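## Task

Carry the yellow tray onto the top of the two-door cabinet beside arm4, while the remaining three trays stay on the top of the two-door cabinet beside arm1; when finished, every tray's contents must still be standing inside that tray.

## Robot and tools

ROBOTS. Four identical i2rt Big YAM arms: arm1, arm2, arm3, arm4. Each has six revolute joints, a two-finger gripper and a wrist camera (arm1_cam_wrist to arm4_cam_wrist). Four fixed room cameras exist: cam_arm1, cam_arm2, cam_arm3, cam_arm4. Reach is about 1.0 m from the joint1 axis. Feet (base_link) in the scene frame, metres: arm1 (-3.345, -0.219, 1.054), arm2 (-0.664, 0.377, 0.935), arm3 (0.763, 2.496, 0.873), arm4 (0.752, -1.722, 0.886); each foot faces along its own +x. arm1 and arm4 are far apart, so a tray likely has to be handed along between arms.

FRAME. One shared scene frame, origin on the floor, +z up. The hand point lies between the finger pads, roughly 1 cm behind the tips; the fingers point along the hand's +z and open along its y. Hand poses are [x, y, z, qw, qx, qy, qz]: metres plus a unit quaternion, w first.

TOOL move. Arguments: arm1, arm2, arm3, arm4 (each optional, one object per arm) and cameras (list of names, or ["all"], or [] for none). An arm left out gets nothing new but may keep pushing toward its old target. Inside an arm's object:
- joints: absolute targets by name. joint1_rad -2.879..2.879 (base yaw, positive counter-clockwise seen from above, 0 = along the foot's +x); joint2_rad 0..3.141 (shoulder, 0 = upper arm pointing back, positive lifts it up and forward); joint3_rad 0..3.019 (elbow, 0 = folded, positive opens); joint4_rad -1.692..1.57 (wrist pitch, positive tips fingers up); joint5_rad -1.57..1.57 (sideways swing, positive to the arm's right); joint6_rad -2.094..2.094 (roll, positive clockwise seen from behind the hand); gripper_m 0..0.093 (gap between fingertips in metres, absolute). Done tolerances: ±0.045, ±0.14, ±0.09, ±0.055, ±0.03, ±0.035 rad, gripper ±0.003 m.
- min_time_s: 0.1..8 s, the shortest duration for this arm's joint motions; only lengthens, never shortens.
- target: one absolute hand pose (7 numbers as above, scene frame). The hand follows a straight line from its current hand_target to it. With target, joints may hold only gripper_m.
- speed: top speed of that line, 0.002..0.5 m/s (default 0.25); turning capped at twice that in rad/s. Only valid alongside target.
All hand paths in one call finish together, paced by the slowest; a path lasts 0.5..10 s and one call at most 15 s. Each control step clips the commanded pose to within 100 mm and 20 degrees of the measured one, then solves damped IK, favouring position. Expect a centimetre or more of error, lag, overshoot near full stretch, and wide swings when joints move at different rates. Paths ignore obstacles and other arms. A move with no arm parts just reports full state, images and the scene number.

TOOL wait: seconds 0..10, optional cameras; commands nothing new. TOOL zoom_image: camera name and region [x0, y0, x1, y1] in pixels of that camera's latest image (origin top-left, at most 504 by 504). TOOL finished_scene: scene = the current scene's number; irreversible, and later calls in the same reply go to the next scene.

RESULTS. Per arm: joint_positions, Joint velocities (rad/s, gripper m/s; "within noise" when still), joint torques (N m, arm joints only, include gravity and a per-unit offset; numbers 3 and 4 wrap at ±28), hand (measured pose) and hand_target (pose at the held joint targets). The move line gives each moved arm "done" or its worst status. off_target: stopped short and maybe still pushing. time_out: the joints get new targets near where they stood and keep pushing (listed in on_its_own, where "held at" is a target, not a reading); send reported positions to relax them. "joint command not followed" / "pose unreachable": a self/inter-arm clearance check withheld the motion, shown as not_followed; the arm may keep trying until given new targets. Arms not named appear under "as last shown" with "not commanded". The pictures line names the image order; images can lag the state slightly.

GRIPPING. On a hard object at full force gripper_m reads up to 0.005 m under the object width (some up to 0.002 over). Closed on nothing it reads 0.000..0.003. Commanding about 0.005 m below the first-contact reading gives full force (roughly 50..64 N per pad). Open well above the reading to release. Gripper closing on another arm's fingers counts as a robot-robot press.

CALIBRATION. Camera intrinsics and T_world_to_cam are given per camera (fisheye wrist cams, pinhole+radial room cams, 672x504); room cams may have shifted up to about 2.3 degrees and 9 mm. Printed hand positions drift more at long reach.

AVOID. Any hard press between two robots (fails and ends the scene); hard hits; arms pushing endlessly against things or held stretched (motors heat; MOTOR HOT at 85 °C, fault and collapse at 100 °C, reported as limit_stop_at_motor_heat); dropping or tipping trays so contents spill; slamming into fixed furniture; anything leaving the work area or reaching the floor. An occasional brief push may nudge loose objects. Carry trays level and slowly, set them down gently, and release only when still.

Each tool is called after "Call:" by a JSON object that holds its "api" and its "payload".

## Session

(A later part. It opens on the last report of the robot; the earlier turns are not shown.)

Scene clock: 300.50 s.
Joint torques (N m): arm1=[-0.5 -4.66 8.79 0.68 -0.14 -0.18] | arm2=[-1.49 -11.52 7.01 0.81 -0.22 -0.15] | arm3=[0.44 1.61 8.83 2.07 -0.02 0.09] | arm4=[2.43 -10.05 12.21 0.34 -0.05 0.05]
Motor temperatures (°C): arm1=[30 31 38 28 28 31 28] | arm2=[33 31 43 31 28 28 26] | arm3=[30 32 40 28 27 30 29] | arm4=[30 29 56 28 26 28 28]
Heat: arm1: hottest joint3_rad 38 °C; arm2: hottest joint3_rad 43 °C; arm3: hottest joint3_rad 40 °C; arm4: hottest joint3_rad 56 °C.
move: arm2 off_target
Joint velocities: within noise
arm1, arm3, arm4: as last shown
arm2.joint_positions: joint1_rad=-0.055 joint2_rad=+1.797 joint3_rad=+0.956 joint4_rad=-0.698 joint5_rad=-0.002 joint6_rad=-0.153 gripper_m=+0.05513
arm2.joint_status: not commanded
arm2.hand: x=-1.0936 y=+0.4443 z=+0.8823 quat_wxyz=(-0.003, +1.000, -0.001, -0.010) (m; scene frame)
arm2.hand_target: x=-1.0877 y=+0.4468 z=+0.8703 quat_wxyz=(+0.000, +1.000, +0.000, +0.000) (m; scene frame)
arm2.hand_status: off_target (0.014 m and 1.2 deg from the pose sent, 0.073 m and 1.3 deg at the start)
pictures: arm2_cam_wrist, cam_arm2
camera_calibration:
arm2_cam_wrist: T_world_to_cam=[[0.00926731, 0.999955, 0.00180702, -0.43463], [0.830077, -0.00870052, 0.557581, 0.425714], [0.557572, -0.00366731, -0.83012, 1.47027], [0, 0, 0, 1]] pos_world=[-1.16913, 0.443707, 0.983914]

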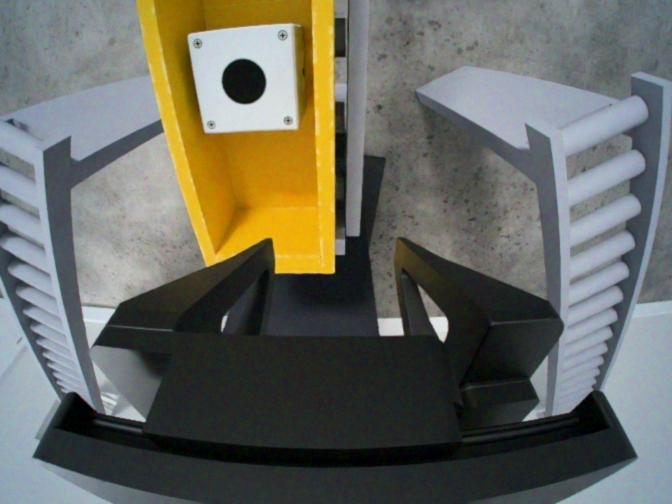

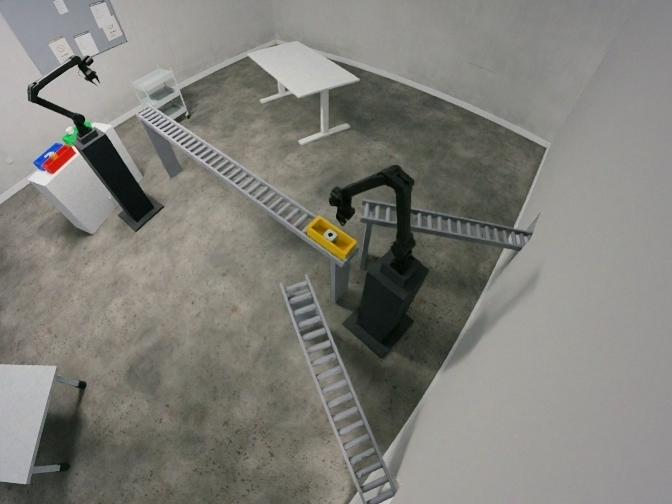

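Call:
{"api": "move", "payload": {"arm2": {"target":[-1.066,0.441,0.785,0,1,0,0],"speed":0.15}, "cameras": ["arm2_cam_wrist"]}}

Call:
{"api": "move", "payload": {"arm2": {"target":[-1.066,0.441,0.742,0,1,0,0],"speed":0.1}, "cameras": ["arm2_cam_wrist","cam_arm2"]}}

Call:
{"api": "zoom_image", "payload": {"camera": "cam_arm2", "region": [260, 170, 420, 310]}}

Scene clock: 309.80 s.
Joint torques (N m): arm1=[-0.5 -4.66 8.77 0.68 -0.14 -0.17] | arm2=[-1.03 -11.69 4.85 0.81 -0.2 -0.08] | arm3=[0.67 1.61 8.85 2.03 0 0.09] | arm4=[1.73 -9.82 12.26 0.43 -0.03 0.06]
Motor temperatures (°C): arm1=[30 31 38 28 28 31 28] | arm2=[33 31 41 31 28 28 26] | arm3=[30 32 40 28 26 30 29] | arm4=[30 29 56 28 26 28 28]
Heat: arm1: hottest joint3_rad 38 °C; arm2: hottest joint3_rad 41 °C; arm3: hottest joint3_rad 40 °C; arm4: hottest joint3_rad 56 °C.
move: arm2 off_target
Joint velocities: within noise
arm1, arm3, arm4: as last shown
arm2.joint_positions: joint1_rad=-0.055 joint2_rad=+1.970 joint3_rad=+0.880 joint4_rad=-0.447 joint5_rad=-0.002 joint6_rad=-0.153 gripper_m=+0.05513
arm2.joint_status: not commanded
arm2.hand: x=-1.0738 y=+0.4417 z=+0.7970 quat_wxyz=(-0.003, +1.000, -0.001, -0.011) (m; scene frame)
arm2.hand_target: x=-1.0658 y=+0.4409 z=+0.7855 quat_wxyz=(+0.000, +1.000, +0.000, +0.000) (m; scene frame)
arm2.hand_status: off_target (0.014 m and 1.3 deg from the pose sent, 0.101 m and 1.2 deg at the start)
pictures: arm2_cam_wrist
camera_calibration:
arm2_cam_wrist: T_world_to_cam=[[0.00924027, 0.999955, 0.00201583, -0.432179], [0.830881, -0.00879953, 0.556381, 0.458667], [0.556374, -0.0034662, -0.830925, 1.38778], [0, 0, 0, 1]] pos_world=[-1.14923, 0.441006, 0.898815]

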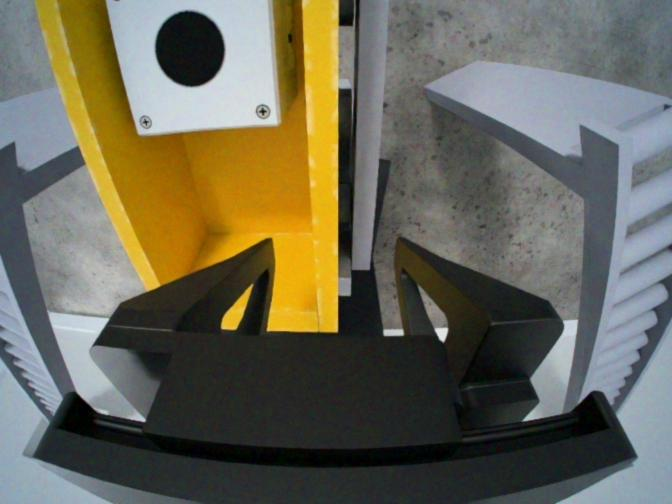

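Scene clock: 310.97 s.
Joint torques (N m): arm1=[-0.5 -4.66 8.77 0.68 -0.14 -0.18] | arm2=[-0.91 -12.04 5.35 0.76 -0.21 -0.08] | arm3=[0.56 1.61 8.8 2.06 0 0.09] | arm4=[1.9 -9.41 12.4 0.32 -0.04 0.03]
Motor temperatures (°C): arm1=[30 31 38 28 28 31 28] | arm2=[33 31 41 31 28 28 26] | arm3=[30 32 40 28 26 30 29] | arm4=[30 29 56 28 26 28 28]
Heat: arm1: hottest joint3_rad 38 °C; arm2: hottest joint3_rad 41 °C; arm3: hottest joint3_rad 40 °C; arm4: hottest joint3_rad 56 °C.
move: arm2 done
Joint velocities: within noise
arm1, arm3, arm4: as last shown
arm2.joint_positions: joint1_rad=-0.055 joint2_rad=+2.090 joint3_rad=+0.880 joint4_rad=-0.345 joint5_rad=-0.002 joint6_rad=-0.153 gripper_m=+0.05513
arm2.joint_status: not commanded
arm2.hand: x=-1.0643 y=+0.4404 z=+0.7511 quat_wxyz=(-0.002, +1.000, -0.001, -0.002) (m; scene frame)
arm2.hand_target: x=-1.0659 y=+0.4410 z=+0.7423 quat_wxyz=(+0.000, +1.000, +0.000, +0.000) (m; scene frame)
arm2.hand_status: done (0.009 m and 0.3 deg from the pose sent, 0.056 m and 1.3 deg at the start)
pictures: arm2_cam_wrist, cam_arm2
camera_calibration:
arm2_cam_wrist: T_world_to_cam=[[0.00937021, 0.999956, -0.000646759, -0.428741], [0.820914, -0.00732316, 0.571004, 0.454115], [0.570975, -0.00588137, -0.820947, 1.35341], [0, 0, 0, 1]] pos_world=[-1.14153, 0.440008, 0.851495]

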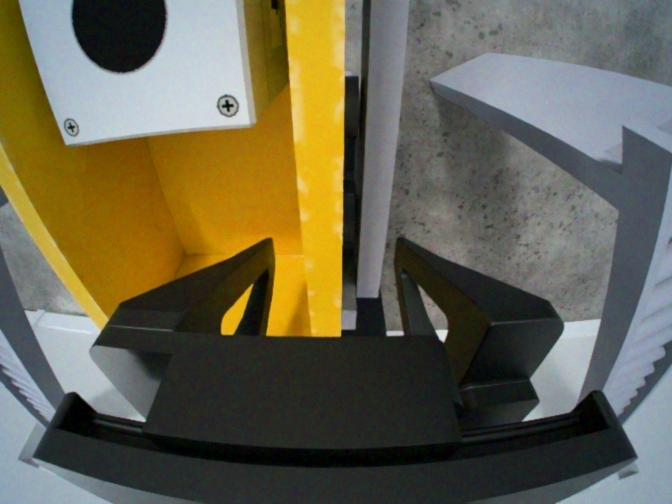

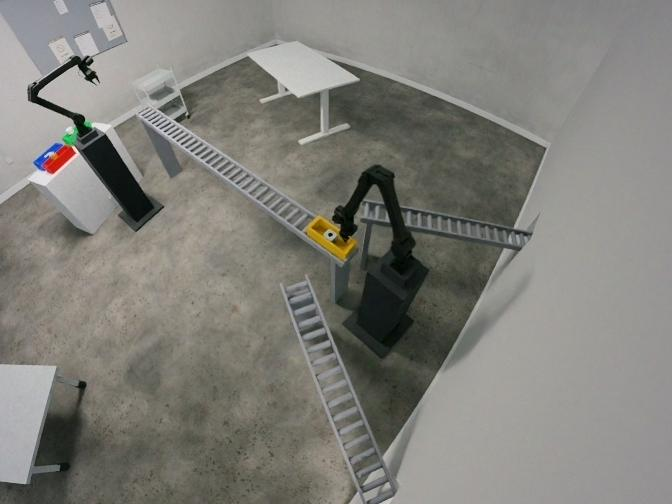

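Scaled by 3.150 from the camera's 672x504 image, which has a finer 960x720 frame.

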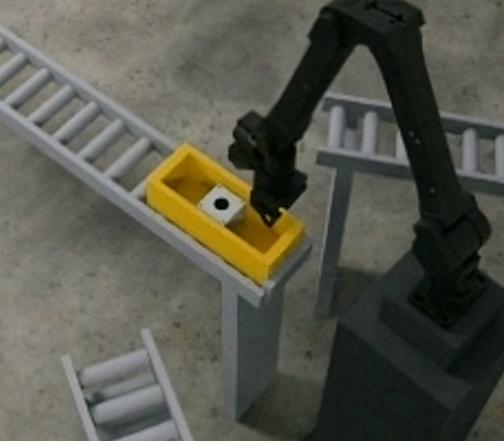

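Call:
{"api": "move", "payload": {"arm2": {"target":[-1.070,0.436,0.737,0,1,0,0],"speed":0.1,"joints":{"gripper_m":0.03}}}}

Call:
{"api": "move", "payload": {"arm2": {"joints":{"gripper_m":0.0}}, "cameras": ["arm2_cam_wrist"]}}

Scene clock: 317.80 s.
Joint torques (N m): arm1=[-0.44 -4.66 8.77 0.68 -0.14 -0.18] | arm2=[0.21 -11.87 6.3 0.76 -0.2 0.06] | arm3=[0.32 1.55 8.83 2.06 0.01 0.09] | arm4=[2.55 -9.82 12.25 0.27 -0.06 0.1]
Motor temperatures (°C): arm1=[30 30 38 28 27 31 28] | arm2=[33 31 39 31 28 28 26] | arm3=[30 32 40 28 26 30 29] | arm4=[30 29 56 28 26 28 28]
Heat: arm1: hottest joint3_rad 38 °C; arm2: hottest joint3_rad 39 °C; arm3: hottest joint3_rad 40 °C; arm4: hottest joint3_rad 56 °C.
move: arm2 off_target
Joint velocities: within noise
arm1, arm3, arm4: as last shown
arm2.joint_positions: joint1_rad=-0.055 joint2_rad=+2.104 joint3_rad=+0.880 joint4_rad=-0.341 joint5_rad=-0.002 joint6_rad=-0.153 gripper_m=+0.03013
arm2.joint_status: all done
arm2.hand: x=-1.0610 y=+0.4399 z=+0.7457 quat_wxyz=(-0.001, +1.000, -0.001, +0.003) (m; scene frame)
arm2.hand_target: x=-1.0697 y=+0.4360 z=+0.7374 quat_wxyz=(+0.000, +1.000, +0.000, +0.000) (m; scene frame)
arm2.hand_status: off_target (0.013 m and 0.3 deg from the pose sent, 0.016 m and 0.3 deg at the start)
pictures: none

Scene clock: 318.40 s.
Joint torques (N m): arm1=[-0.44 -4.66 8.76 0.68 -0.14 -0.17] | arm2=[-0.03 -11.93 6.27 0.72 -0.23 0.04] | arm3=[0.5 1.55 8.8 2.04 -0.01 0.1] | arm4=[2.37 -9.7 12.36 0.28 -0.07 0.05]
Motor temperatures (°C): arm1=[30 30 38 28 27 31 28] | arm2=[33 31 39 31 28 28 26] | arm3=[30 32 40 28 26 30 29] | arm4=[30 29 56 28 26 28 28]
Heat: arm1: hottest joint3_rad 38 °C; arm2: hottest joint3_rad 39 °C; arm3: hottest joint3_rad 40 °C; arm4: hottest joint3_rad 56 °C.
move: arm2 off_target
Joint velocities: within noise
arm1, arm3, arm4: as last shown
arm2.joint_positions: joint1_rad=-0.053 joint2_rad=+2.104 joint3_rad=+0.880 joint4_rad=-0.341 joint5_rad=-0.001 joint6_rad=-0.151 gripper_m=+0.01205
arm2.joint_status: gripper_m off_target (ended at +0.01208, target +0.00000)
arm2.hand: x=-1.0611 y=+0.4391 z=+0.7457 quat_wxyz=(-0.001, +1.000, -0.001, +0.003) (m; scene frame)
arm2.hand_target: x=-1.0695 y=+0.4360 z=+0.7374 quat_wxyz=(+0.000, +1.000, +0.000, +0.000) (m; scene frame)
arm2.hand_status: not commanded
pictures: arm2_cam_wrist
camera_calibration:
arm2_cam_wrist: T_world_to_cam=[[0.00904468, 0.999958, -0.00129113, -0.427393], [0.815395, -0.00662786, 0.578867, 0.44247], [0.578835, -0.00628845, -0.815421, 1.35153], [0, 0, 0, 1]] pos_world=[-1.13924, 0.438807, 0.845383]

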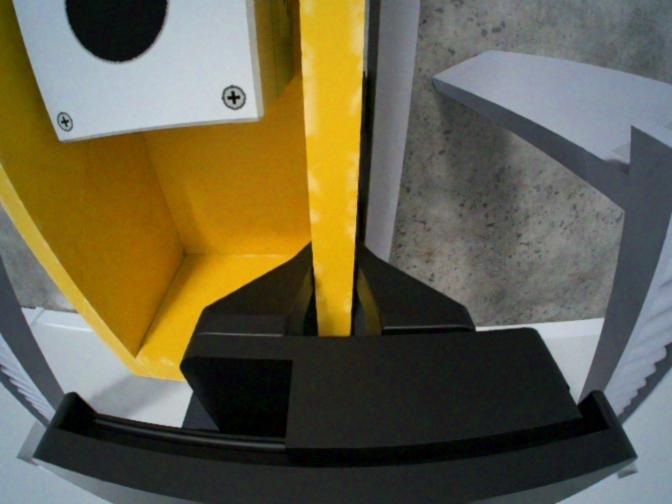

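Call:
{"api": "move", "payload": {"arm2": {"target":[-1.075,0.437,0.80,0,1,0,0],"speed":0.12}}}

Call:
{"api": "move", "payload": {"arm2": {"target":[-1.095,0.437,1.02,0,1,0,0],"speed":0.25}}}

Call:
{"api": "move", "payload": {"arm2": {"target":[-0.95,-0.06,0.97,0,0.9648,-0.263,0],"speed":0.25}, "cameras": ["arm2_cam_wrist","cam_arm2"]}}

Call:
{"api": "zoom_image", "payload": {"camera": "cam_arm2", "region": [230, 200, 430, 400]}}

Scene clock: 338.13 s.
Joint torques (N m): arm1=[-0.5 -4.66 8.77 0.69 -0.14 -0.18] | arm2=[-0.15 -17.61 5.89 -0.36 -0.31 0] | arm3=[0.5 1.55 8.84 2.03 0.01 0.09] | arm4=[2.49 -9.99 12.25 0.27 -0.07 0.06]
Motor temperatures (°C): arm1=[30 30 38 28 27 31 28] | arm2=[32 31 36 31 28 28 28] | arm3=[30 32 40 28 26 30 29] | arm4=[30 29 56 28 26 28 28]
Heat: arm1: hottest joint3_rad 38 °C; arm2: hottest joint3_rad 36 °C; arm3: hottest joint3_rad 40 °C; arm4: hottest joint3_rad 56 °C.
move: arm2 off_target
Joint velocities: within noise
arm1, arm3, arm4: as last shown
arm2.joint_positions: joint1_rad=-0.053 joint2_rad=+2.010 joint3_rad=+0.886 joint4_rad=-0.472 joint5_rad=+0.000 joint6_rad=-0.149 gripper_m=+0.01205
arm2.joint_status: not commanded
arm2.hand: x=-1.0604 y=+0.4390 z=+0.7829 quat_wxyz=(+0.000, +1.000, -0.002, +0.018) (m; scene frame)
arm2.hand_target: x=-1.0747 y=+0.4369 z=+0.7996 quat_wxyz=(+0.000, +1.000, +0.000, +0.000) (m; scene frame)
arm2.hand_status: off_target (0.023 m and 2.1 deg from the pose sent, 0.056 m and 0.3 deg at the start)
pictures: none

Scene clock: 340.03 s.
Joint torques (N m): arm1=[-0.5 -4.66 8.77 0.68 -0.14 -0.18] | arm2=[0.09 -14.8 15.41 0.44 -0.53 -0.03] | arm3=[0.38 1.55 8.81 2.02 0 0.11] | arm4=[1.96 -9.41 12.44 0.44 0 0.03]
Motor temperatures (°C): arm1=[30 30 38 28 27 31 28] | arm2=[32 32 36 31 28 28 28] | arm3=[30 32 40 28 26 30 29] | arm4=[30 29 56 28 26 28 28]
Heat: arm1: hottest joint3_rad 38 °C; arm2: hottest joint3_rad 36 °C; arm3: hottest joint3_rad 40 °C; arm4: hottest joint3_rad 56 °C.
move: arm2 off_target
Joint velocities: within noise
arm1.joint_positions: joint1_rad=-1.491 joint2_rad=+1.004 joint3_rad=+1.103 joint4_rad=-1.394 joint5_rad=-0.002 joint6_rad=+1.741 gripper_m=+0.02996
arm1.joint_status: not commanded
arm1.hand: x=-3.3939 y=+0.1025 z=+1.3383 quat_wxyz=(-0.023, +0.009, +0.991, +0.133) (m; scene frame)
arm1.hand_target: x=-3.3935 y=+0.0998 z=+1.3378 quat_wxyz=(-0.023, +0.003, +0.991, +0.130) (m; scene frame)
arm1.hand_status: not commanded
arm2.joint_positions: joint1_rad=-0.052 joint2_rad=+1.594 joint3_rad=+1.033 joint4_rad=-1.104 joint5_rad=+0.005 joint6_rad=-0.143 gripper_m=+0.01205
arm2.joint_status: not commanded
arm2.hand: x=-1.0585 y=+0.4381 z=+0.9886 quat_wxyz=(+0.003, +0.999, -0.004, +0.052) (m; scene frame)
arm2.hand_target: x=-1.0923 y=+0.4365 z=+1.0210 quat_wxyz=(+0.000, +1.000, +0.000, +0.000) (m; scene frame)
arm2.hand_status: off_target (0.048 m and 6.0 deg from the pose sent, 0.240 m and 2.1 deg at the start)
arm3.joint_positions: joint1_rad=-0.181 joint2_rad=+0.624 joint3_rad=+1.365 joint4_rad=-1.296 joint5_rad=+0.077 joint6_rad=-0.729 gripper_m=+0.09396
arm3.joint_status: not commanded
arm3.hand: x=+1.0043 y=+2.5663 z=+1.4050 quat_wxyz=(-0.466, +0.426, -0.765, +0.132) (m; scene frame)
arm3.hand_target: x=+1.0021 y=+2.5656 z=+1.4154 quat_wxyz=(-0.475, +0.422, -0.760, +0.134) (m; scene frame)
arm3.hand_status: not commanded
arm4.joint_positions: joint1_rad=+1.035 joint2_rad=+1.499 joint3_rad=+1.401 joint4_rad=-1.522 joint5_rad=+0.003 joint6_rad=+1.083 gripper_m=+0.09396
arm4.joint_status: not commanded
arm4.hand: x=+1.1281 y=-1.5133 z=+1.1139 quat_wxyz=(+0.017, -0.283, -0.959, +0.018) (m; scene frame)
arm4.hand_target: x=+1.1391 y=-1.5005 z=+1.1301 quat_wxyz=(+0.000, -0.284, -0.959, +0.000) (m; scene frame)
arm4.hand_status: not commanded
pictures: none

Scene clock: 343.17 s.
Joint torques (N m): arm1=[-0.44 -4.66 8.77 0.68 -0.14 -0.17] | arm2=[-0.79 -15.79 16.29 -0.23 0.8 0.12] | arm3=[0.44 1.61 8.8 2.02 0.01 0.08] | arm4=[1.61 -9.29 12.53 0.5 -0.06 0.08]
Motor temperatures (°C): arm1=[30 30 38 28 27 31 28] | arm2=[32 32 37 31 28 28 28] | arm3=[30 32 40 28 26 30 29] | arm4=[30 29 57 28 26 28 28]
Heat: arm1: hottest joint3_rad 38 °C; arm2: hottest joint3_rad 37 °C; arm3: hottest joint3_rad 40 °C; arm4: hottest joint3_rad 57 °C.
move: arm2 off_target
Joint velocities: within noise
arm1, arm3, arm4: as last shown
arm2.joint_positions: joint1_rad=+1.097 joint2_rad=+1.832 joint3_rad=+1.233 joint4_rad=-1.034 joint5_rad=-0.010 joint6_rad=+1.511 gripper_m=+0.01205
arm2.joint_status: not commanded
arm2.hand: x=-0.9260 y=-0.0314 z=+0.9470 quat_wxyz=(-0.031, +0.967, -0.254, +0.020) (m; scene frame)
arm2.hand_target: x=-0.9486 y=-0.0580 z=+0.9713 quat_wxyz=(+0.001, +0.965, -0.263, +0.000) (m; scene frame)
arm2.hand_status: off_target (0.044 m and 4.4 deg from the pose sent, 0.510 m and 30.6 deg at the start)
pictures: arm2_cam_wrist, cam_arm2
camera_calibration:
arm2_cam_wrist: T_world_to_cam=[[0.496458, 0.865535, 0.0661655, 0.425442], [0.679284, -0.43482, 0.591189, 0.0616077], [0.540465, -0.248555, -0.803815, 1.38042], [0, 0, 0, 1]] pos_world=[-0.99913, 0.00166313, 1.04503]

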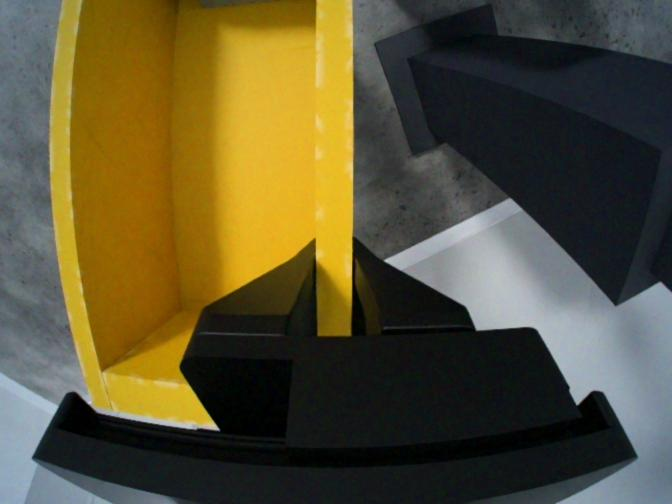

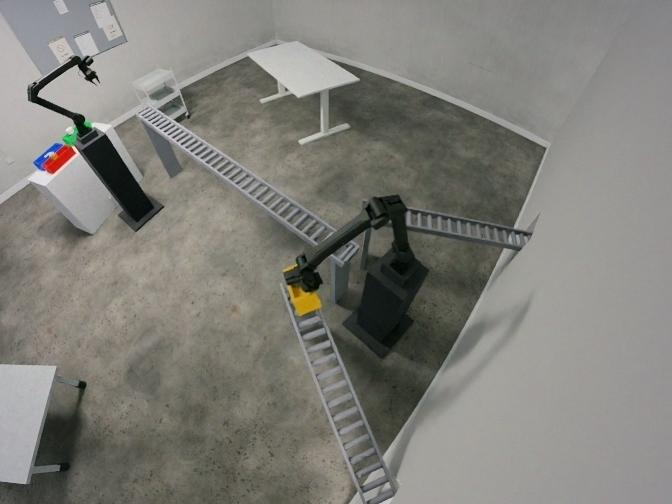

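Scaled by 2.520 from the camera's 672x504 image, which has a finer 960x720 frame.

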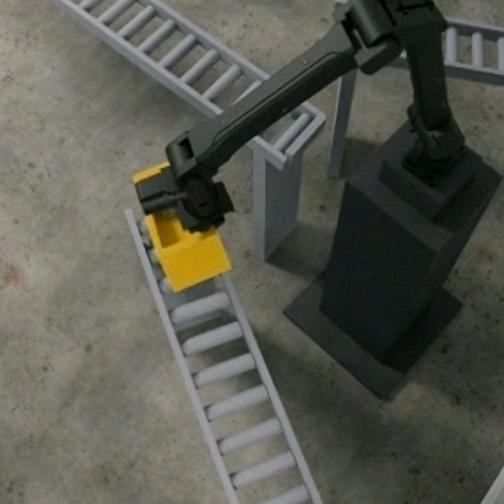

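Call:
{"api": "move", "payload": {"arm2": {"target":[-0.939,-0.061,0.825,0.031,0.9605,-0.275,-0.0195],"speed":0.15}, "cameras": ["arm2_cam_wrist","cam_arm2"]}}

Call:
{"api": "zoom_image", "payload": {"camera": "cam_arm2", "region": [250, 240, 370, 360]}}

Scene clock: 364.00 s.
Joint torques (N m): arm1=[-0.5 -4.6 8.77 0.68 -0.14 -0.18] | arm2=[0.56 -15.38 7.45 1.63 -0.65 -0.09] | arm3=[0.62 1.55 8.81 2.03 0 0.1] | arm4=[2.2 -9.93 12.22 0.27 -0.06 0.13]
Motor temperatures (°C): arm1=[30 30 38 27 27 31 28] | arm2=[32 34 41 31 29 28 29] | arm3=[30 32 40 28 26 30 29] | arm4=[30 29 57 28 26 28 28]
Heat: arm1: hottest joint3_rad 38 °C; arm2: hottest joint3_rad 41 °C; arm3: hottest joint3_rad 40 °C; arm4: hottest joint3_rad 57 °C.
move: arm2 off_target
Joint velocities: within noise
arm1, arm3, arm4: as last shown
arm2.joint_positions: joint1_rad=+1.103 joint2_rad=+2.027 joint3_rad=+1.162 joint4_rad=-0.640 joint5_rad=+0.045 joint6_rad=+1.579 gripper_m=+0.01205
arm2.joint_status: not commanded
arm2.hand: x=-0.9459 y=-0.0515 z=+0.8332 quat_wxyz=(+0.022, +0.958, -0.285, -0.026) (m; scene frame)
arm2.hand_target: x=-0.9387 y=-0.0605 z=+0.8252 quat_wxyz=(+0.031, +0.961, -0.275, -0.019) (m; scene frame)
arm2.hand_status: off_target (0.014 m and 1.7 deg from the pose sent, 0.126 m and 8.8 deg at the start)
pictures: arm2_cam_wrist, cam_arm2
camera_calibration:
arm2_cam_wrist: T_world_to_cam=[[0.550221, 0.83275, -0.0615155, 0.615701], [0.718299, -0.434459, 0.543408, 0.210373], [0.425797, -0.343181, -0.837212, 1.20926], [0, 0, 0, 1]] pos_world=[-1.00478, -0.00633142, 0.935964]

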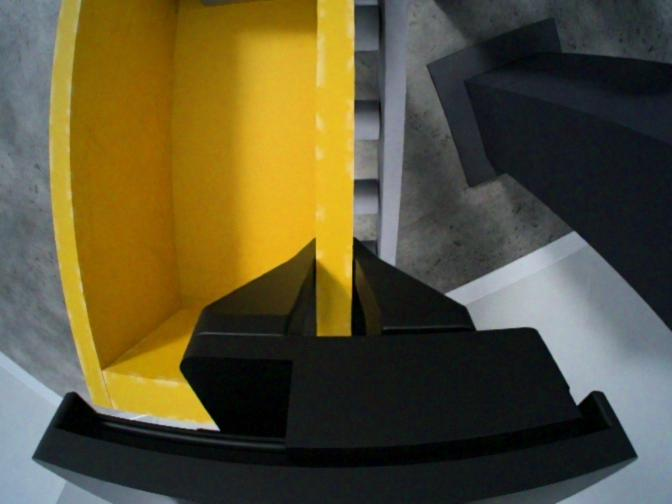

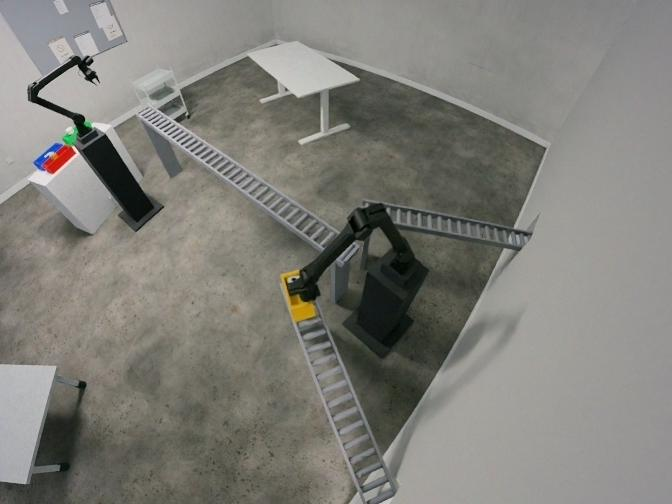

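Scaled by 4.200 from the camera's 672x504 image, which has a finer 960x720 frame.

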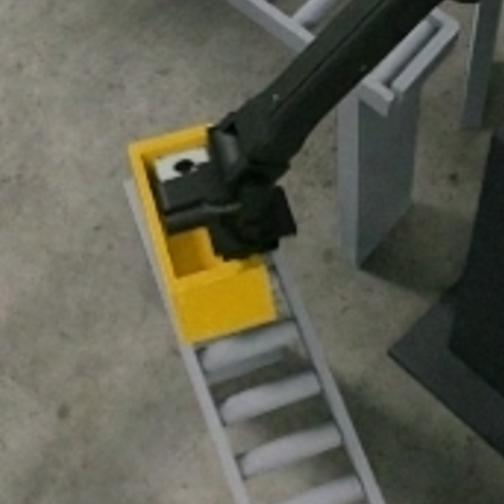

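Call:
{"api": "move", "payload": {"arm2": {"target":[-0.925,-0.037,0.767,0.004,0.9666,-0.2563,0],"speed":0.12}, "cameras": ["arm2_cam_wrist","cam_arm2"]}}

Call:
{"api": "zoom_image", "payload": {"camera": "cam_arm2", "region": [250, 240, 370, 360]}}

Scene clock: 375.73 s.
Joint torques (N m): arm1=[-0.44 -4.66 8.77 0.68 -0.14 -0.18] | arm2=[-0.15 -14.1 5.29 0.73 -0.9 0.01] | arm3=[0.32 1.79 8.83 2.04 -0.01 0.09] | arm4=[1.73 -9.88 12.37 0.35 -0.04 0.02]
Motor temperatures (°C): arm1=[30 29 38 27 27 31 28] | arm2=[32 33 40 31 29 28 29] | arm3=[30 32 40 28 26 30 29] | arm4=[30 29 57 28 26 28 28]
Heat: arm1: hottest joint3_rad 38 °C; arm2: hottest joint3_rad 40 °C; arm3: hottest joint3_rad 40 °C; arm4: hottest joint3_rad 57 °C.
move: arm2 off_target
Joint velocities: within noise
arm1, arm3, arm4: as last shown
arm2.joint_positions: joint1_rad=+1.103 joint2_rad=+2.114 joint3_rad=+1.143 joint4_rad=-0.545 joint5_rad=+0.028 joint6_rad=+1.522 gripper_m=+0.01205
arm2.joint_status: not commanded
arm2.hand: x=-0.9381 y=-0.0455 z=+0.7875 quat_wxyz=(+0.019, +0.966, -0.257, -0.016) (m; scene frame)
arm2.hand_target: x=-0.9248 y=-0.0363 z=+0.7679 quat_wxyz=(+0.004, +0.967, -0.256, +0.000) (m; scene frame)
arm2.hand_status: off_target (0.026 m and 2.5 deg from the pose sent, 0.071 m and 5.0 deg at the start)
pictures: arm2_cam_wrist, cam_arm2
camera_calibration:
arm2_cam_wrist: T_world_to_cam=[[0.501612, 0.863706, -0.0489674, 0.549575], [0.732016, -0.393604, 0.556083, 0.236911], [0.461018, -0.314783, -0.829683, 1.19801], [0, 0, 0, 1]] pos_world=[-1.0014, -0.00430811, 0.88914]

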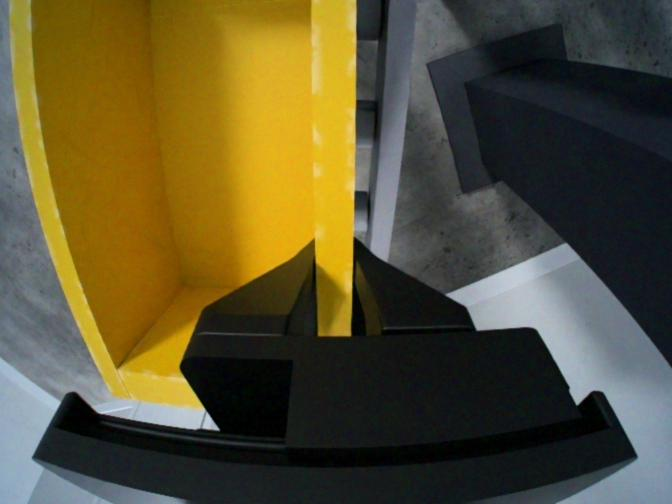

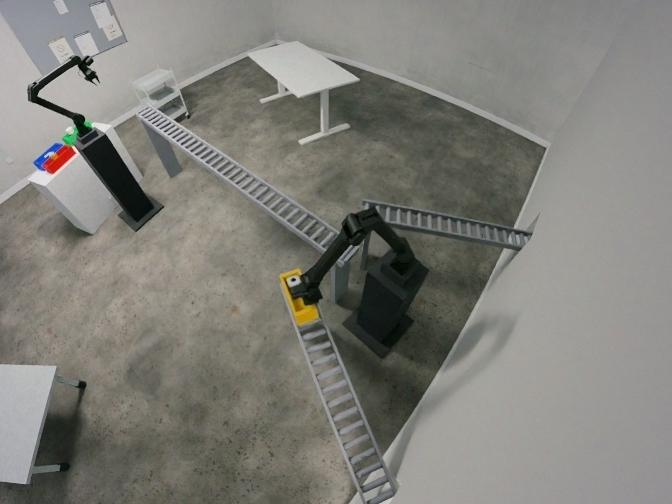

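Scaled by 4.200 from the camera's 672x504 image, which has a finer 960x720 frame.

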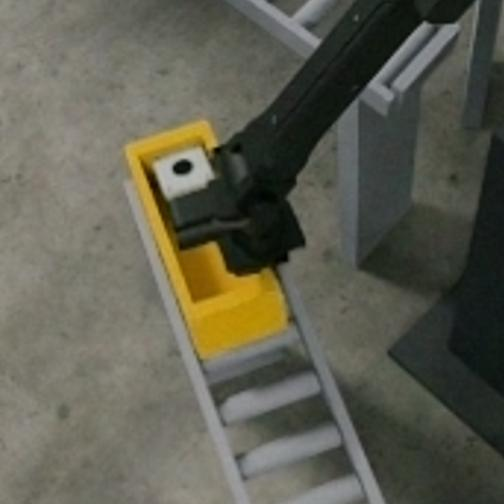

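Call:
{"api": "move", "payload": {"arm2": {"target":[-0.928,-0.030,0.845,0.004,0.9666,-0.2563,0],"speed":0.12}}}

Call:
{"api": "move", "payload": {"arm2": {"target":[-0.916,-0.020,0.775,0.004,0.9666,-0.2563,0],"speed":0.12}, "cameras": ["arm2_cam_wrist","cam_arm2"]}}

Call:
{"api": "zoom_image", "payload": {"camera": "cam_arm2", "region": [250, 240, 370, 360]}}

Scene clock: 386.30 s.
Joint torques (N m): arm1=[-0.5 -4.6 8.77 0.68 -0.14 -0.18] | arm2=[-1.08 -19.6 6.45 -0.44 0.36 0.03] | arm3=[0.5 1.44 8.8 1.96 0.01 0.08] | arm4=[1.49 -10.11 12.41 0.4 -0.03 0.11]
Motor temperatures (°C): arm1=[30 29 38 27 27 31 28] | arm2=[32 33 39 31 29 28 29] | arm3=[30 32 40 28 26 30 29] | arm4=[30 30 57 28 26 28 28]
Heat: arm1: hottest joint3_rad 38 °C; arm2: hottest joint3_rad 39 °C; arm3: hottest joint3_rad 40 °C; arm4: hottest joint3_rad 57 °C.
move: arm2 off_target
Joint velocities: within noise
arm1, arm3, arm4: as last shown
arm2.joint_positions: joint1_rad=+1.103 joint2_rad=+2.012 joint3_rad=+1.118 joint4_rad=-0.678 joint5_rad=-0.002 joint6_rad=+1.509 gripper_m=+0.01205
arm2.joint_status: not commanded
arm2.hand: x=-0.9229 y=-0.0306 z=+0.8291 quat_wxyz=(-0.003, +0.968, -0.250, +0.006) (m; scene frame)
arm2.hand_target: x=-0.9279 y=-0.0300 z=+0.8445 quat_wxyz=(+0.004, +0.967, -0.256, +0.000) (m; scene frame)
arm2.hand_status: off_target (0.017 m and 1.3 deg from the pose sent, 0.060 m and 2.5 deg at the start)
pictures: none

Scene clock: 387.53 s.
Joint torques (N m): arm1=[-0.44 -4.66 8.76 0.68 -0.14 -0.18] | arm2=[-0.44 -13.51 5.16 0.95 -0.7 -0.01] | arm3=[0.56 1.61 8.76 2.04 0.02 0.09] | arm4=[2.14 -9.52 12.33 0.36 -0.06 0.02]
Motor temperatures (°C): arm1=[30 29 38 27 27 31 28] | arm2=[32 33 38 31 29 28 29] | arm3=[30 32 40 28 26 30 29] | arm4=[30 30 57 28 26 28 28]
Heat: arm1: hottest joint3_rad 38 °C; arm2: hottest joint3_rad 38 °C; arm3: hottest joint3_rad 40 °C; arm4: hottest joint3_rad 57 °C.
move: arm2 off_target
Joint velocities: within noise
arm1, arm3, arm4: as last shown
arm2.joint_positions: joint1_rad=+1.102 joint2_rad=+2.072 joint3_rad=+1.078 joint4_rad=-0.531 joint5_rad=+0.023 joint6_rad=+1.521 gripper_m=+0.01205
arm2.joint_status: not commanded
arm2.hand: x=-0.9258 y=-0.0274 z=+0.7930 quat_wxyz=(+0.015, +0.966, -0.257, -0.013) (m; scene frame)
arm2.hand_target: x=-0.9160 y=-0.0196 z=+0.7759 quat_wxyz=(+0.004, +0.967, -0.256, +0.000) (m; scene frame)
arm2.hand_status: off_target (0.022 m and 1.9 deg from the pose sent, 0.056 m and 1.3 deg at the start)
pictures: arm2_cam_wrist, cam_arm2
camera_calibration:
arm2_cam_wrist: T_world_to_cam=[[0.501782, 0.864049, -0.0404362, 0.521447], [0.727176, -0.396057, 0.560673, 0.223746], [0.468434, -0.31074, -0.82705, 1.20754], [0, 0, 0, 1]] pos_world=[-0.990005, 0.01329, 0.894329]

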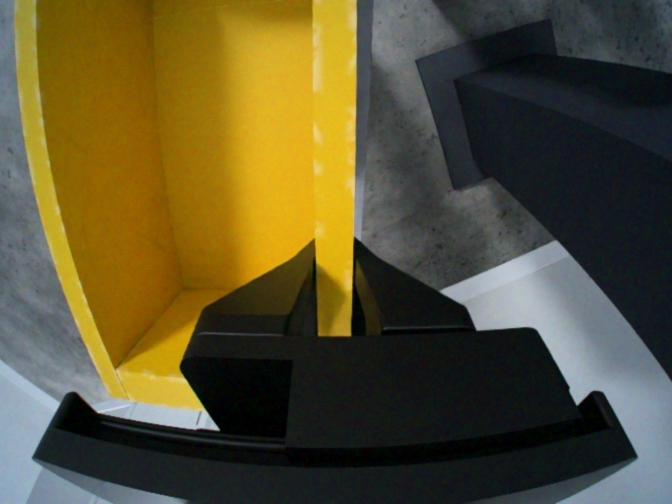

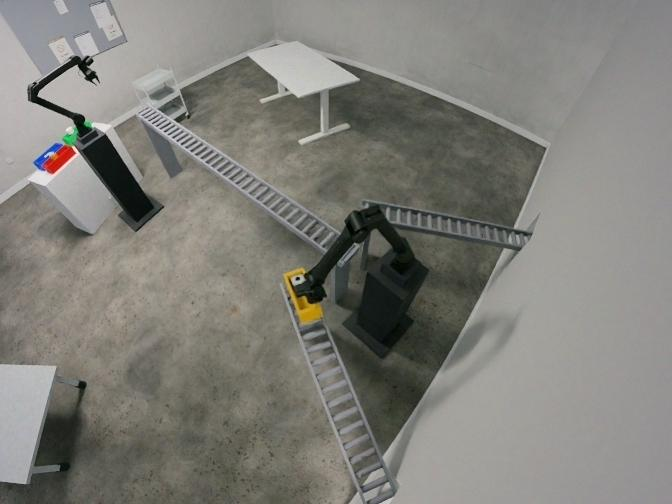

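Scaled by 4.200 from the camera's 672x504 image, which has a finer 960x720 frame.

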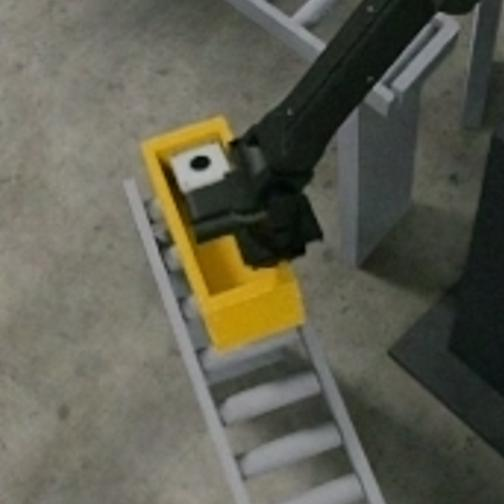

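Call:
{"api": "move", "payload": {"arm2": {"target":[-0.9355,-0.037,0.845,0.004,0.9666,-0.2563,0],"speed":0.12}}}

Call:
{"api": "move", "payload": {"arm2": {"target":[-0.9215,-0.0295,0.772,0.002,0.9666,-0.2563,0],"speed":0.12}, "cameras": ["arm2_cam_wrist","cam_arm2"]}}

Call:
{"api": "zoom_image", "payload": {"camera": "cam_arm2", "region": [250, 240, 370, 360]}}

Scene clock: 395.73 s.
Joint torques (N m): arm1=[-0.5 -4.66 8.77 0.68 -0.14 -0.17] | arm2=[-1.44 -19.25 9.52 -1.16 0.34 0.23] | arm3=[0.5 1.49 8.81 2.06 0.01 0.09] | arm4=[1.44 -9.47 12.31 0.27 -0.07 0.03]
Motor temperatures (°C): arm1=[30 29 38 27 27 31 28] | arm2=[32 33 38 31 29 28 29] | arm3=[30 32 40 28 26 30 29] | arm4=[30 30 57 28 26 28 28]
Heat: arm1: hottest joint3_rad 38 °C; arm2: hottest joint3_rad 38 °C; arm3: hottest joint3_rad 40 °C; arm4: hottest joint3_rad 57 °C.
move: arm2 off_target
Joint velocities: within noise
arm1, arm3, arm4: as last shown
arm2.joint_positions: joint1_rad=+1.102 joint2_rad=+2.023 joint3_rad=+1.113 joint4_rad=-0.677 joint5_rad=-0.002 joint6_rad=+1.484 gripper_m=+0.01205
arm2.joint_status: not commanded
arm2.hand: x=-0.9202 y=-0.0262 z=+0.8227 quat_wxyz=(-0.011, +0.971, -0.238, +0.009) (m; scene frame)
arm2.hand_target: x=-0.9352 y=-0.0365 z=+0.8448 quat_wxyz=(+0.004, +0.967, -0.256, +0.000) (m; scene frame)
arm2.hand_status: off_target (0.029 m and 2.9 deg from the pose sent, 0.054 m and 1.9 deg at the start)
pictures: none

Scene clock: 397.00 s.
Joint torques (N m): arm1=[-0.44 -4.6 8.77 0.68 -0.14 -0.18] | arm2=[-0.21 -14.1 5.61 1.03 -0.67 -0.16] | arm3=[0.56 1.55 8.81 2.04 -0.01 0.09] | arm4=[1.79 -10.05 12.29 0.32 -0.05 0.05]
Motor temperatures (°C): arm1=[30 29 38 27 27 31 28] | arm2=[32 33 38 31 29 28 29] | arm3=[30 32 40 28 26 30 29] | arm4=[30 30 57 28 26 28 28]
Heat: arm1: hottest joint3_rad 38 °C; arm2: hottest joint3_rad 38 °C; arm3: hottest joint3_rad 40 °C; arm4: hottest joint3_rad 57 °C.
move: arm2 off_target
Joint velocities: within noise
arm1, arm3, arm4: as last shown
arm2.joint_positions: joint1_rad=+1.102 joint2_rad=+2.098 joint3_rad=+1.113 joint4_rad=-0.553 joint5_rad=+0.023 joint6_rad=+1.537 gripper_m=+0.01205
arm2.joint_status: not commanded
arm2.hand: x=-0.9301 y=-0.0335 z=+0.7884 quat_wxyz=(+0.009, +0.964, -0.264, -0.011) (m; scene frame)
arm2.hand_target: x=-0.9213 y=-0.0290 z=+0.7726 quat_wxyz=(+0.002, +0.967, -0.256, +0.000) (m; scene frame)
arm2.hand_status: off_target (0.019 m and 1.8 deg from the pose sent, 0.051 m and 2.8 deg at the start)
pictures: arm2_cam_wrist, cam_arm2
camera_calibration:
arm2_cam_wrist: T_world_to_cam=[[0.516047, 0.8561, -0.0280885, 0.531979], [0.716794, -0.413658, 0.561331, 0.216336], [0.468937, -0.309807, -0.827114, 1.20445], [0, 0, 0, 1]] pos_world=[-0.994404, 0.00720787, 0.889723]

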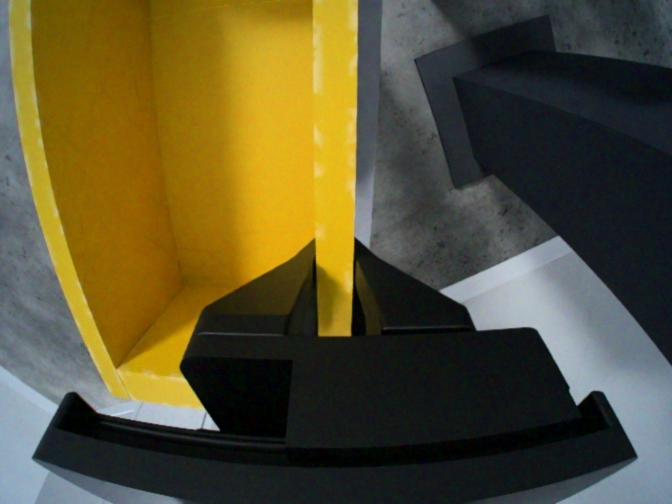

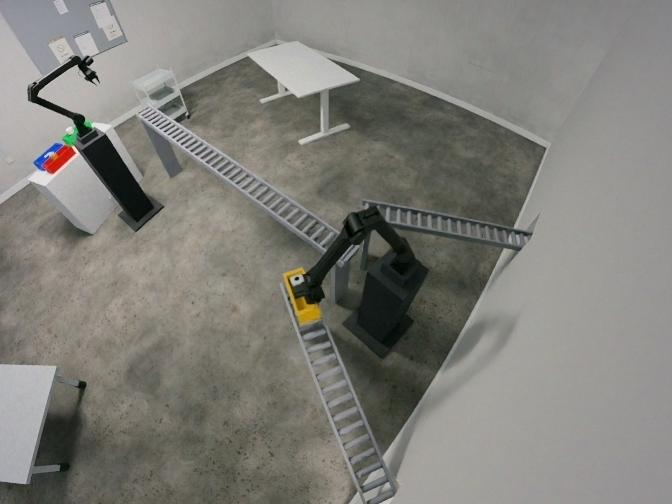

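Scaled by 4.200 from the camera's 672x504 image, which has a finer 960x720 frame.

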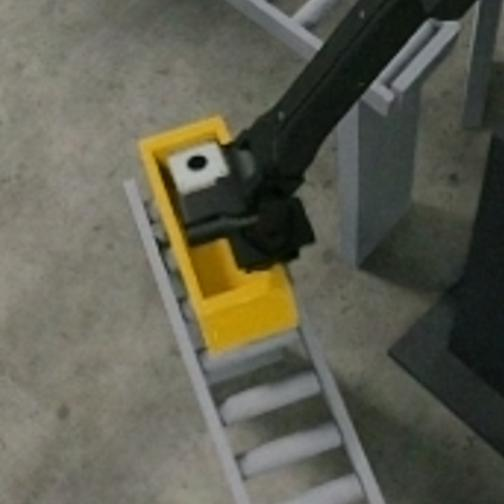

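Call:
{"api": "move", "payload": {"arm2": {"target":[-0.921,-0.0285,0.745,0.004,0.9666,-0.2563,0],"speed":0.1}, "cameras": ["arm2_cam_wrist","cam_arm2"]}}

Call:
{"api": "zoom_image", "payload": {"camera": "cam_arm2", "region": [250, 240, 370, 360]}}

Scene clock: 401.03 s.
Joint torques (N m): arm1=[-0.5 -4.66 8.77 0.68 -0.14 -0.17] | arm2=[-0.32 -13.8 5.52 1.02 -0.73 -0.13] | arm3=[0.62 1.49 8.84 2.04 0 0.09] | arm4=[1.79 -10.29 12.23 0.29 -0.04 0.06]
Motor temperatures (°C): arm1=[30 29 38 27 27 31 28] | arm2=[32 33 37 31 29 28 29] | arm3=[30 32 40 28 26 30 29] | arm4=[30 30 57 28 26 28 28]
Heat: arm1: hottest joint3_rad 38 °C; arm2: hottest joint3_rad 37 °C; arm3: hottest joint3_rad 40 °C; arm4: hottest joint3_rad 57 °C.
move: arm2 off_target
Joint velocities: within noise
arm1.joint_positions: joint1_rad=-1.491 joint2_rad=+1.004 joint3_rad=+1.103 joint4_rad=-1.394 joint5_rad=-0.002 joint6_rad=+1.741 gripper_m=+0.02996
arm1.joint_status: not commanded
arm1.hand: x=-3.3939 y=+0.1025 z=+1.3383 quat_wxyz=(-0.023, +0.009, +0.991, +0.133) (m; scene frame)
arm1.hand_target: x=-3.3935 y=+0.0998 z=+1.3378 quat_wxyz=(-0.023, +0.003, +0.991, +0.130) (m; scene frame)
arm1.hand_status: not commanded
arm2.joint_positions: joint1_rad=+1.102 joint2_rad=+2.153 joint3_rad=+1.113 joint4_rad=-0.492 joint5_rad=+0.024 joint6_rad=+1.533 gripper_m=+0.01205
arm2.joint_status: not commanded
arm2.hand: x=-0.9295 y=-0.0328 z=+0.7630 quat_wxyz=(+0.012, +0.965, -0.263, -0.012) (m; scene frame)
arm2.hand_target: x=-0.9208 y=-0.0279 z=+0.7457 quat_wxyz=(+0.004, +0.967, -0.256, +0.000) (m; scene frame)
arm2.hand_status: off_target (0.020 m and 1.8 deg from the pose sent, 0.045 m and 1.7 deg at the start)
arm3.joint_positions: joint1_rad=-0.181 joint2_rad=+0.624 joint3_rad=+1.365 joint4_rad=-1.296 joint5_rad=+0.077 joint6_rad=-0.729 gripper_m=+0.09396
arm3.joint_status: not commanded
arm3.hand: x=+1.0043 y=+2.5663 z=+1.4050 quat_wxyz=(-0.466, +0.426, -0.765, +0.132) (m; scene frame)
arm3.hand_target: x=+1.0021 y=+2.5656 z=+1.4154 quat_wxyz=(-0.475, +0.422, -0.760, +0.134) (m; scene frame)
arm3.hand_status: not commanded
arm4.joint_positions: joint1_rad=+1.035 joint2_rad=+1.499 joint3_rad=+1.401 joint4_rad=-1.522 joint5_rad=+0.003 joint6_rad=+1.083 gripper_m=+0.09396
arm4.joint_status: not commanded
arm4.hand: x=+1.1281 y=-1.5133 z=+1.1139 quat_wxyz=(+0.017, -0.283, -0.959, +0.018) (m; scene frame)
arm4.hand_target: x=+1.1391 y=-1.5005 z=+1.1301 quat_wxyz=(+0.000, -0.284, -0.959, +0.000) (m; scene frame)
arm4.hand_status: not commanded
pictures: arm2_cam_wrist, cam_arm2
camera_calibration:
arm2_cam_wrist: T_world_to_cam=[[0.512727, 0.857891, -0.0336695, 0.5316], [0.720236, -0.408449, 0.56074, 0.234221], [0.467302, -0.311757, -0.827307, 1.18199], [0, 0, 0, 1]] pos_world=[-0.993604, 0.00810443, 0.864426]

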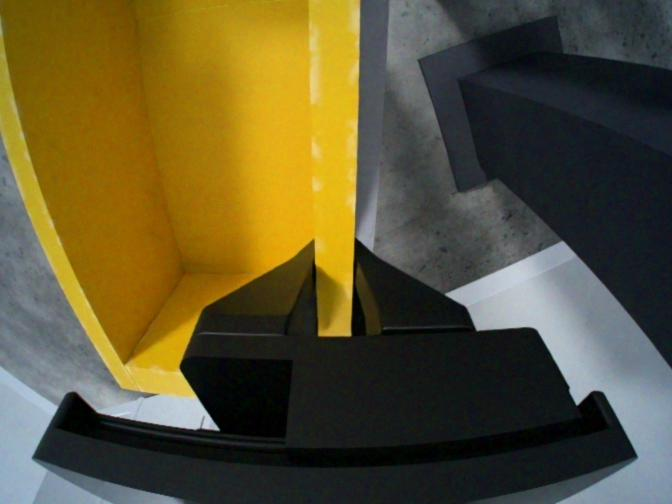

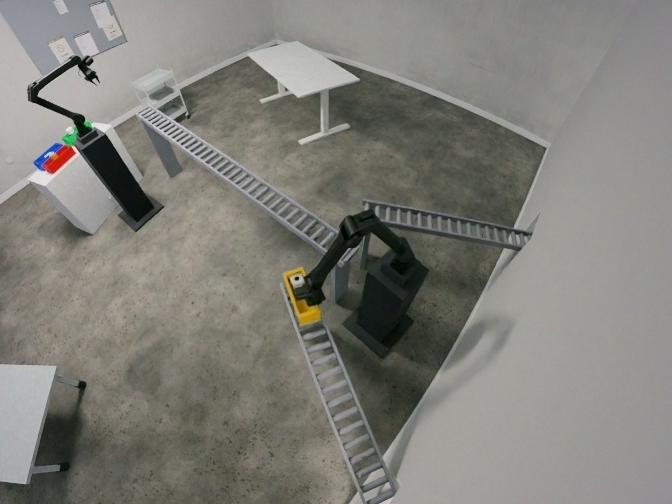

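Scaled by 4.200 from the camera's 672x504 image, which has a finer 960x720 frame.

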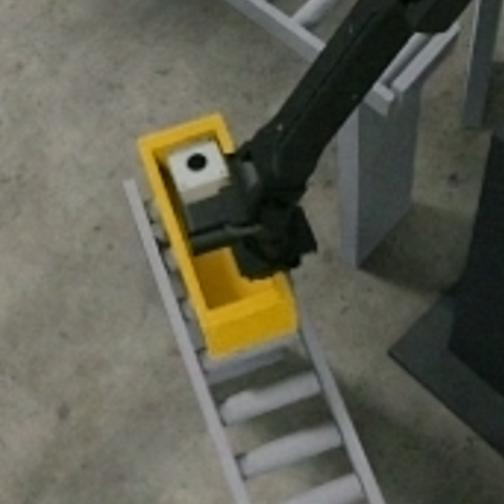

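Call:
{"api": "move", "payload": {"arm2": {"target":[-0.922,-0.030,0.715,0.0,0.9666,-0.2563,0],"speed":0.1}, "cameras": ["arm2_cam_wrist","cam_arm2"]}}

Call:
{"api": "zoom_image", "payload": {"camera": "cam_arm2", "region": [250, 240, 370, 360]}}

Scene clock: 407.87 s.
Joint torques (N m): arm1=[-0.44 -4.66 8.77 0.68 -0.14 -0.17] | arm2=[-0.26 -13.27 7.02 0.42 -0.54 0.01] | arm3=[0.38 1.55 8.84 2 0 0.09] | arm4=[1.79 -10.46 12.38 0.39 -0.07 0.08]
Motor temperatures (°C): arm1=[30 29 38 27 27 31 28] | arm2=[32 33 37 31 29 28 29] | arm3=[30 32 40 28 26 30 29] | arm4=[30 30 58 28 26 28 28]
Heat: arm1: hottest joint3_rad 38 °C; arm2: hottest joint3_rad 37 °C; arm3: hottest joint3_rad 40 °C; arm4: hottest joint3_rad 58 °C.
move: arm2 off_target
Joint velocities: within noise
arm1, arm3, arm4: as last shown
arm2.joint_positions: joint1_rad=+1.102 joint2_rad=+2.222 joint3_rad=+1.120 joint4_rad=-0.439 joint5_rad=+0.022 joint6_rad=+1.519 gripper_m=+0.01205
arm2.joint_status: not commanded
arm2.hand: x=-0.9266 y=-0.0294 z=+0.7329 quat_wxyz=(+0.008, +0.967, -0.256, -0.010) (m; scene frame)
arm2.hand_target: x=-0.9217 y=-0.0294 z=+0.7156 quat_wxyz=(+0.000, +0.967, -0.256, +0.000) (m; scene frame)
arm2.hand_status: off_target (0.019 m and 1.5 deg from the pose sent, 0.049 m and 2.1 deg at the start)
pictures: arm2_cam_wrist, cam_arm2
camera_calibration:
arm2_cam_wrist: T_world_to_cam=[[0.500624, 0.865296, -0.02525, 0.508996], [0.722704, -0.401714, 0.562428, 0.251735], [0.476523, -0.299813, -0.826461, 1.16503], [0, 0, 0, 1]] pos_world=[-0.991909, 0.00998378, 0.83412]

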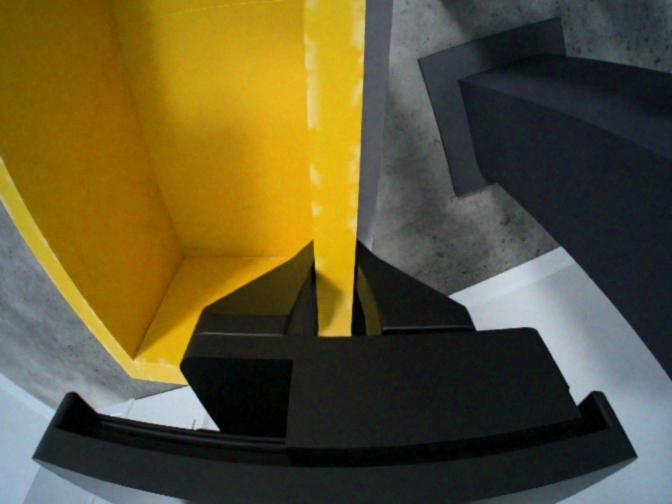

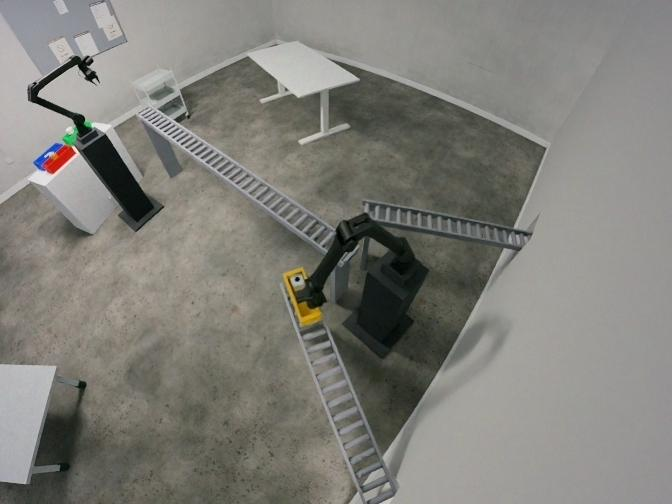

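Scaled by 4.200 from the camera's 672x504 image, which has a finer 960x720 frame.

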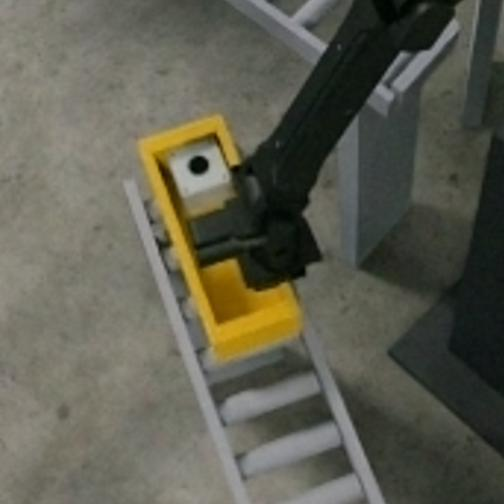

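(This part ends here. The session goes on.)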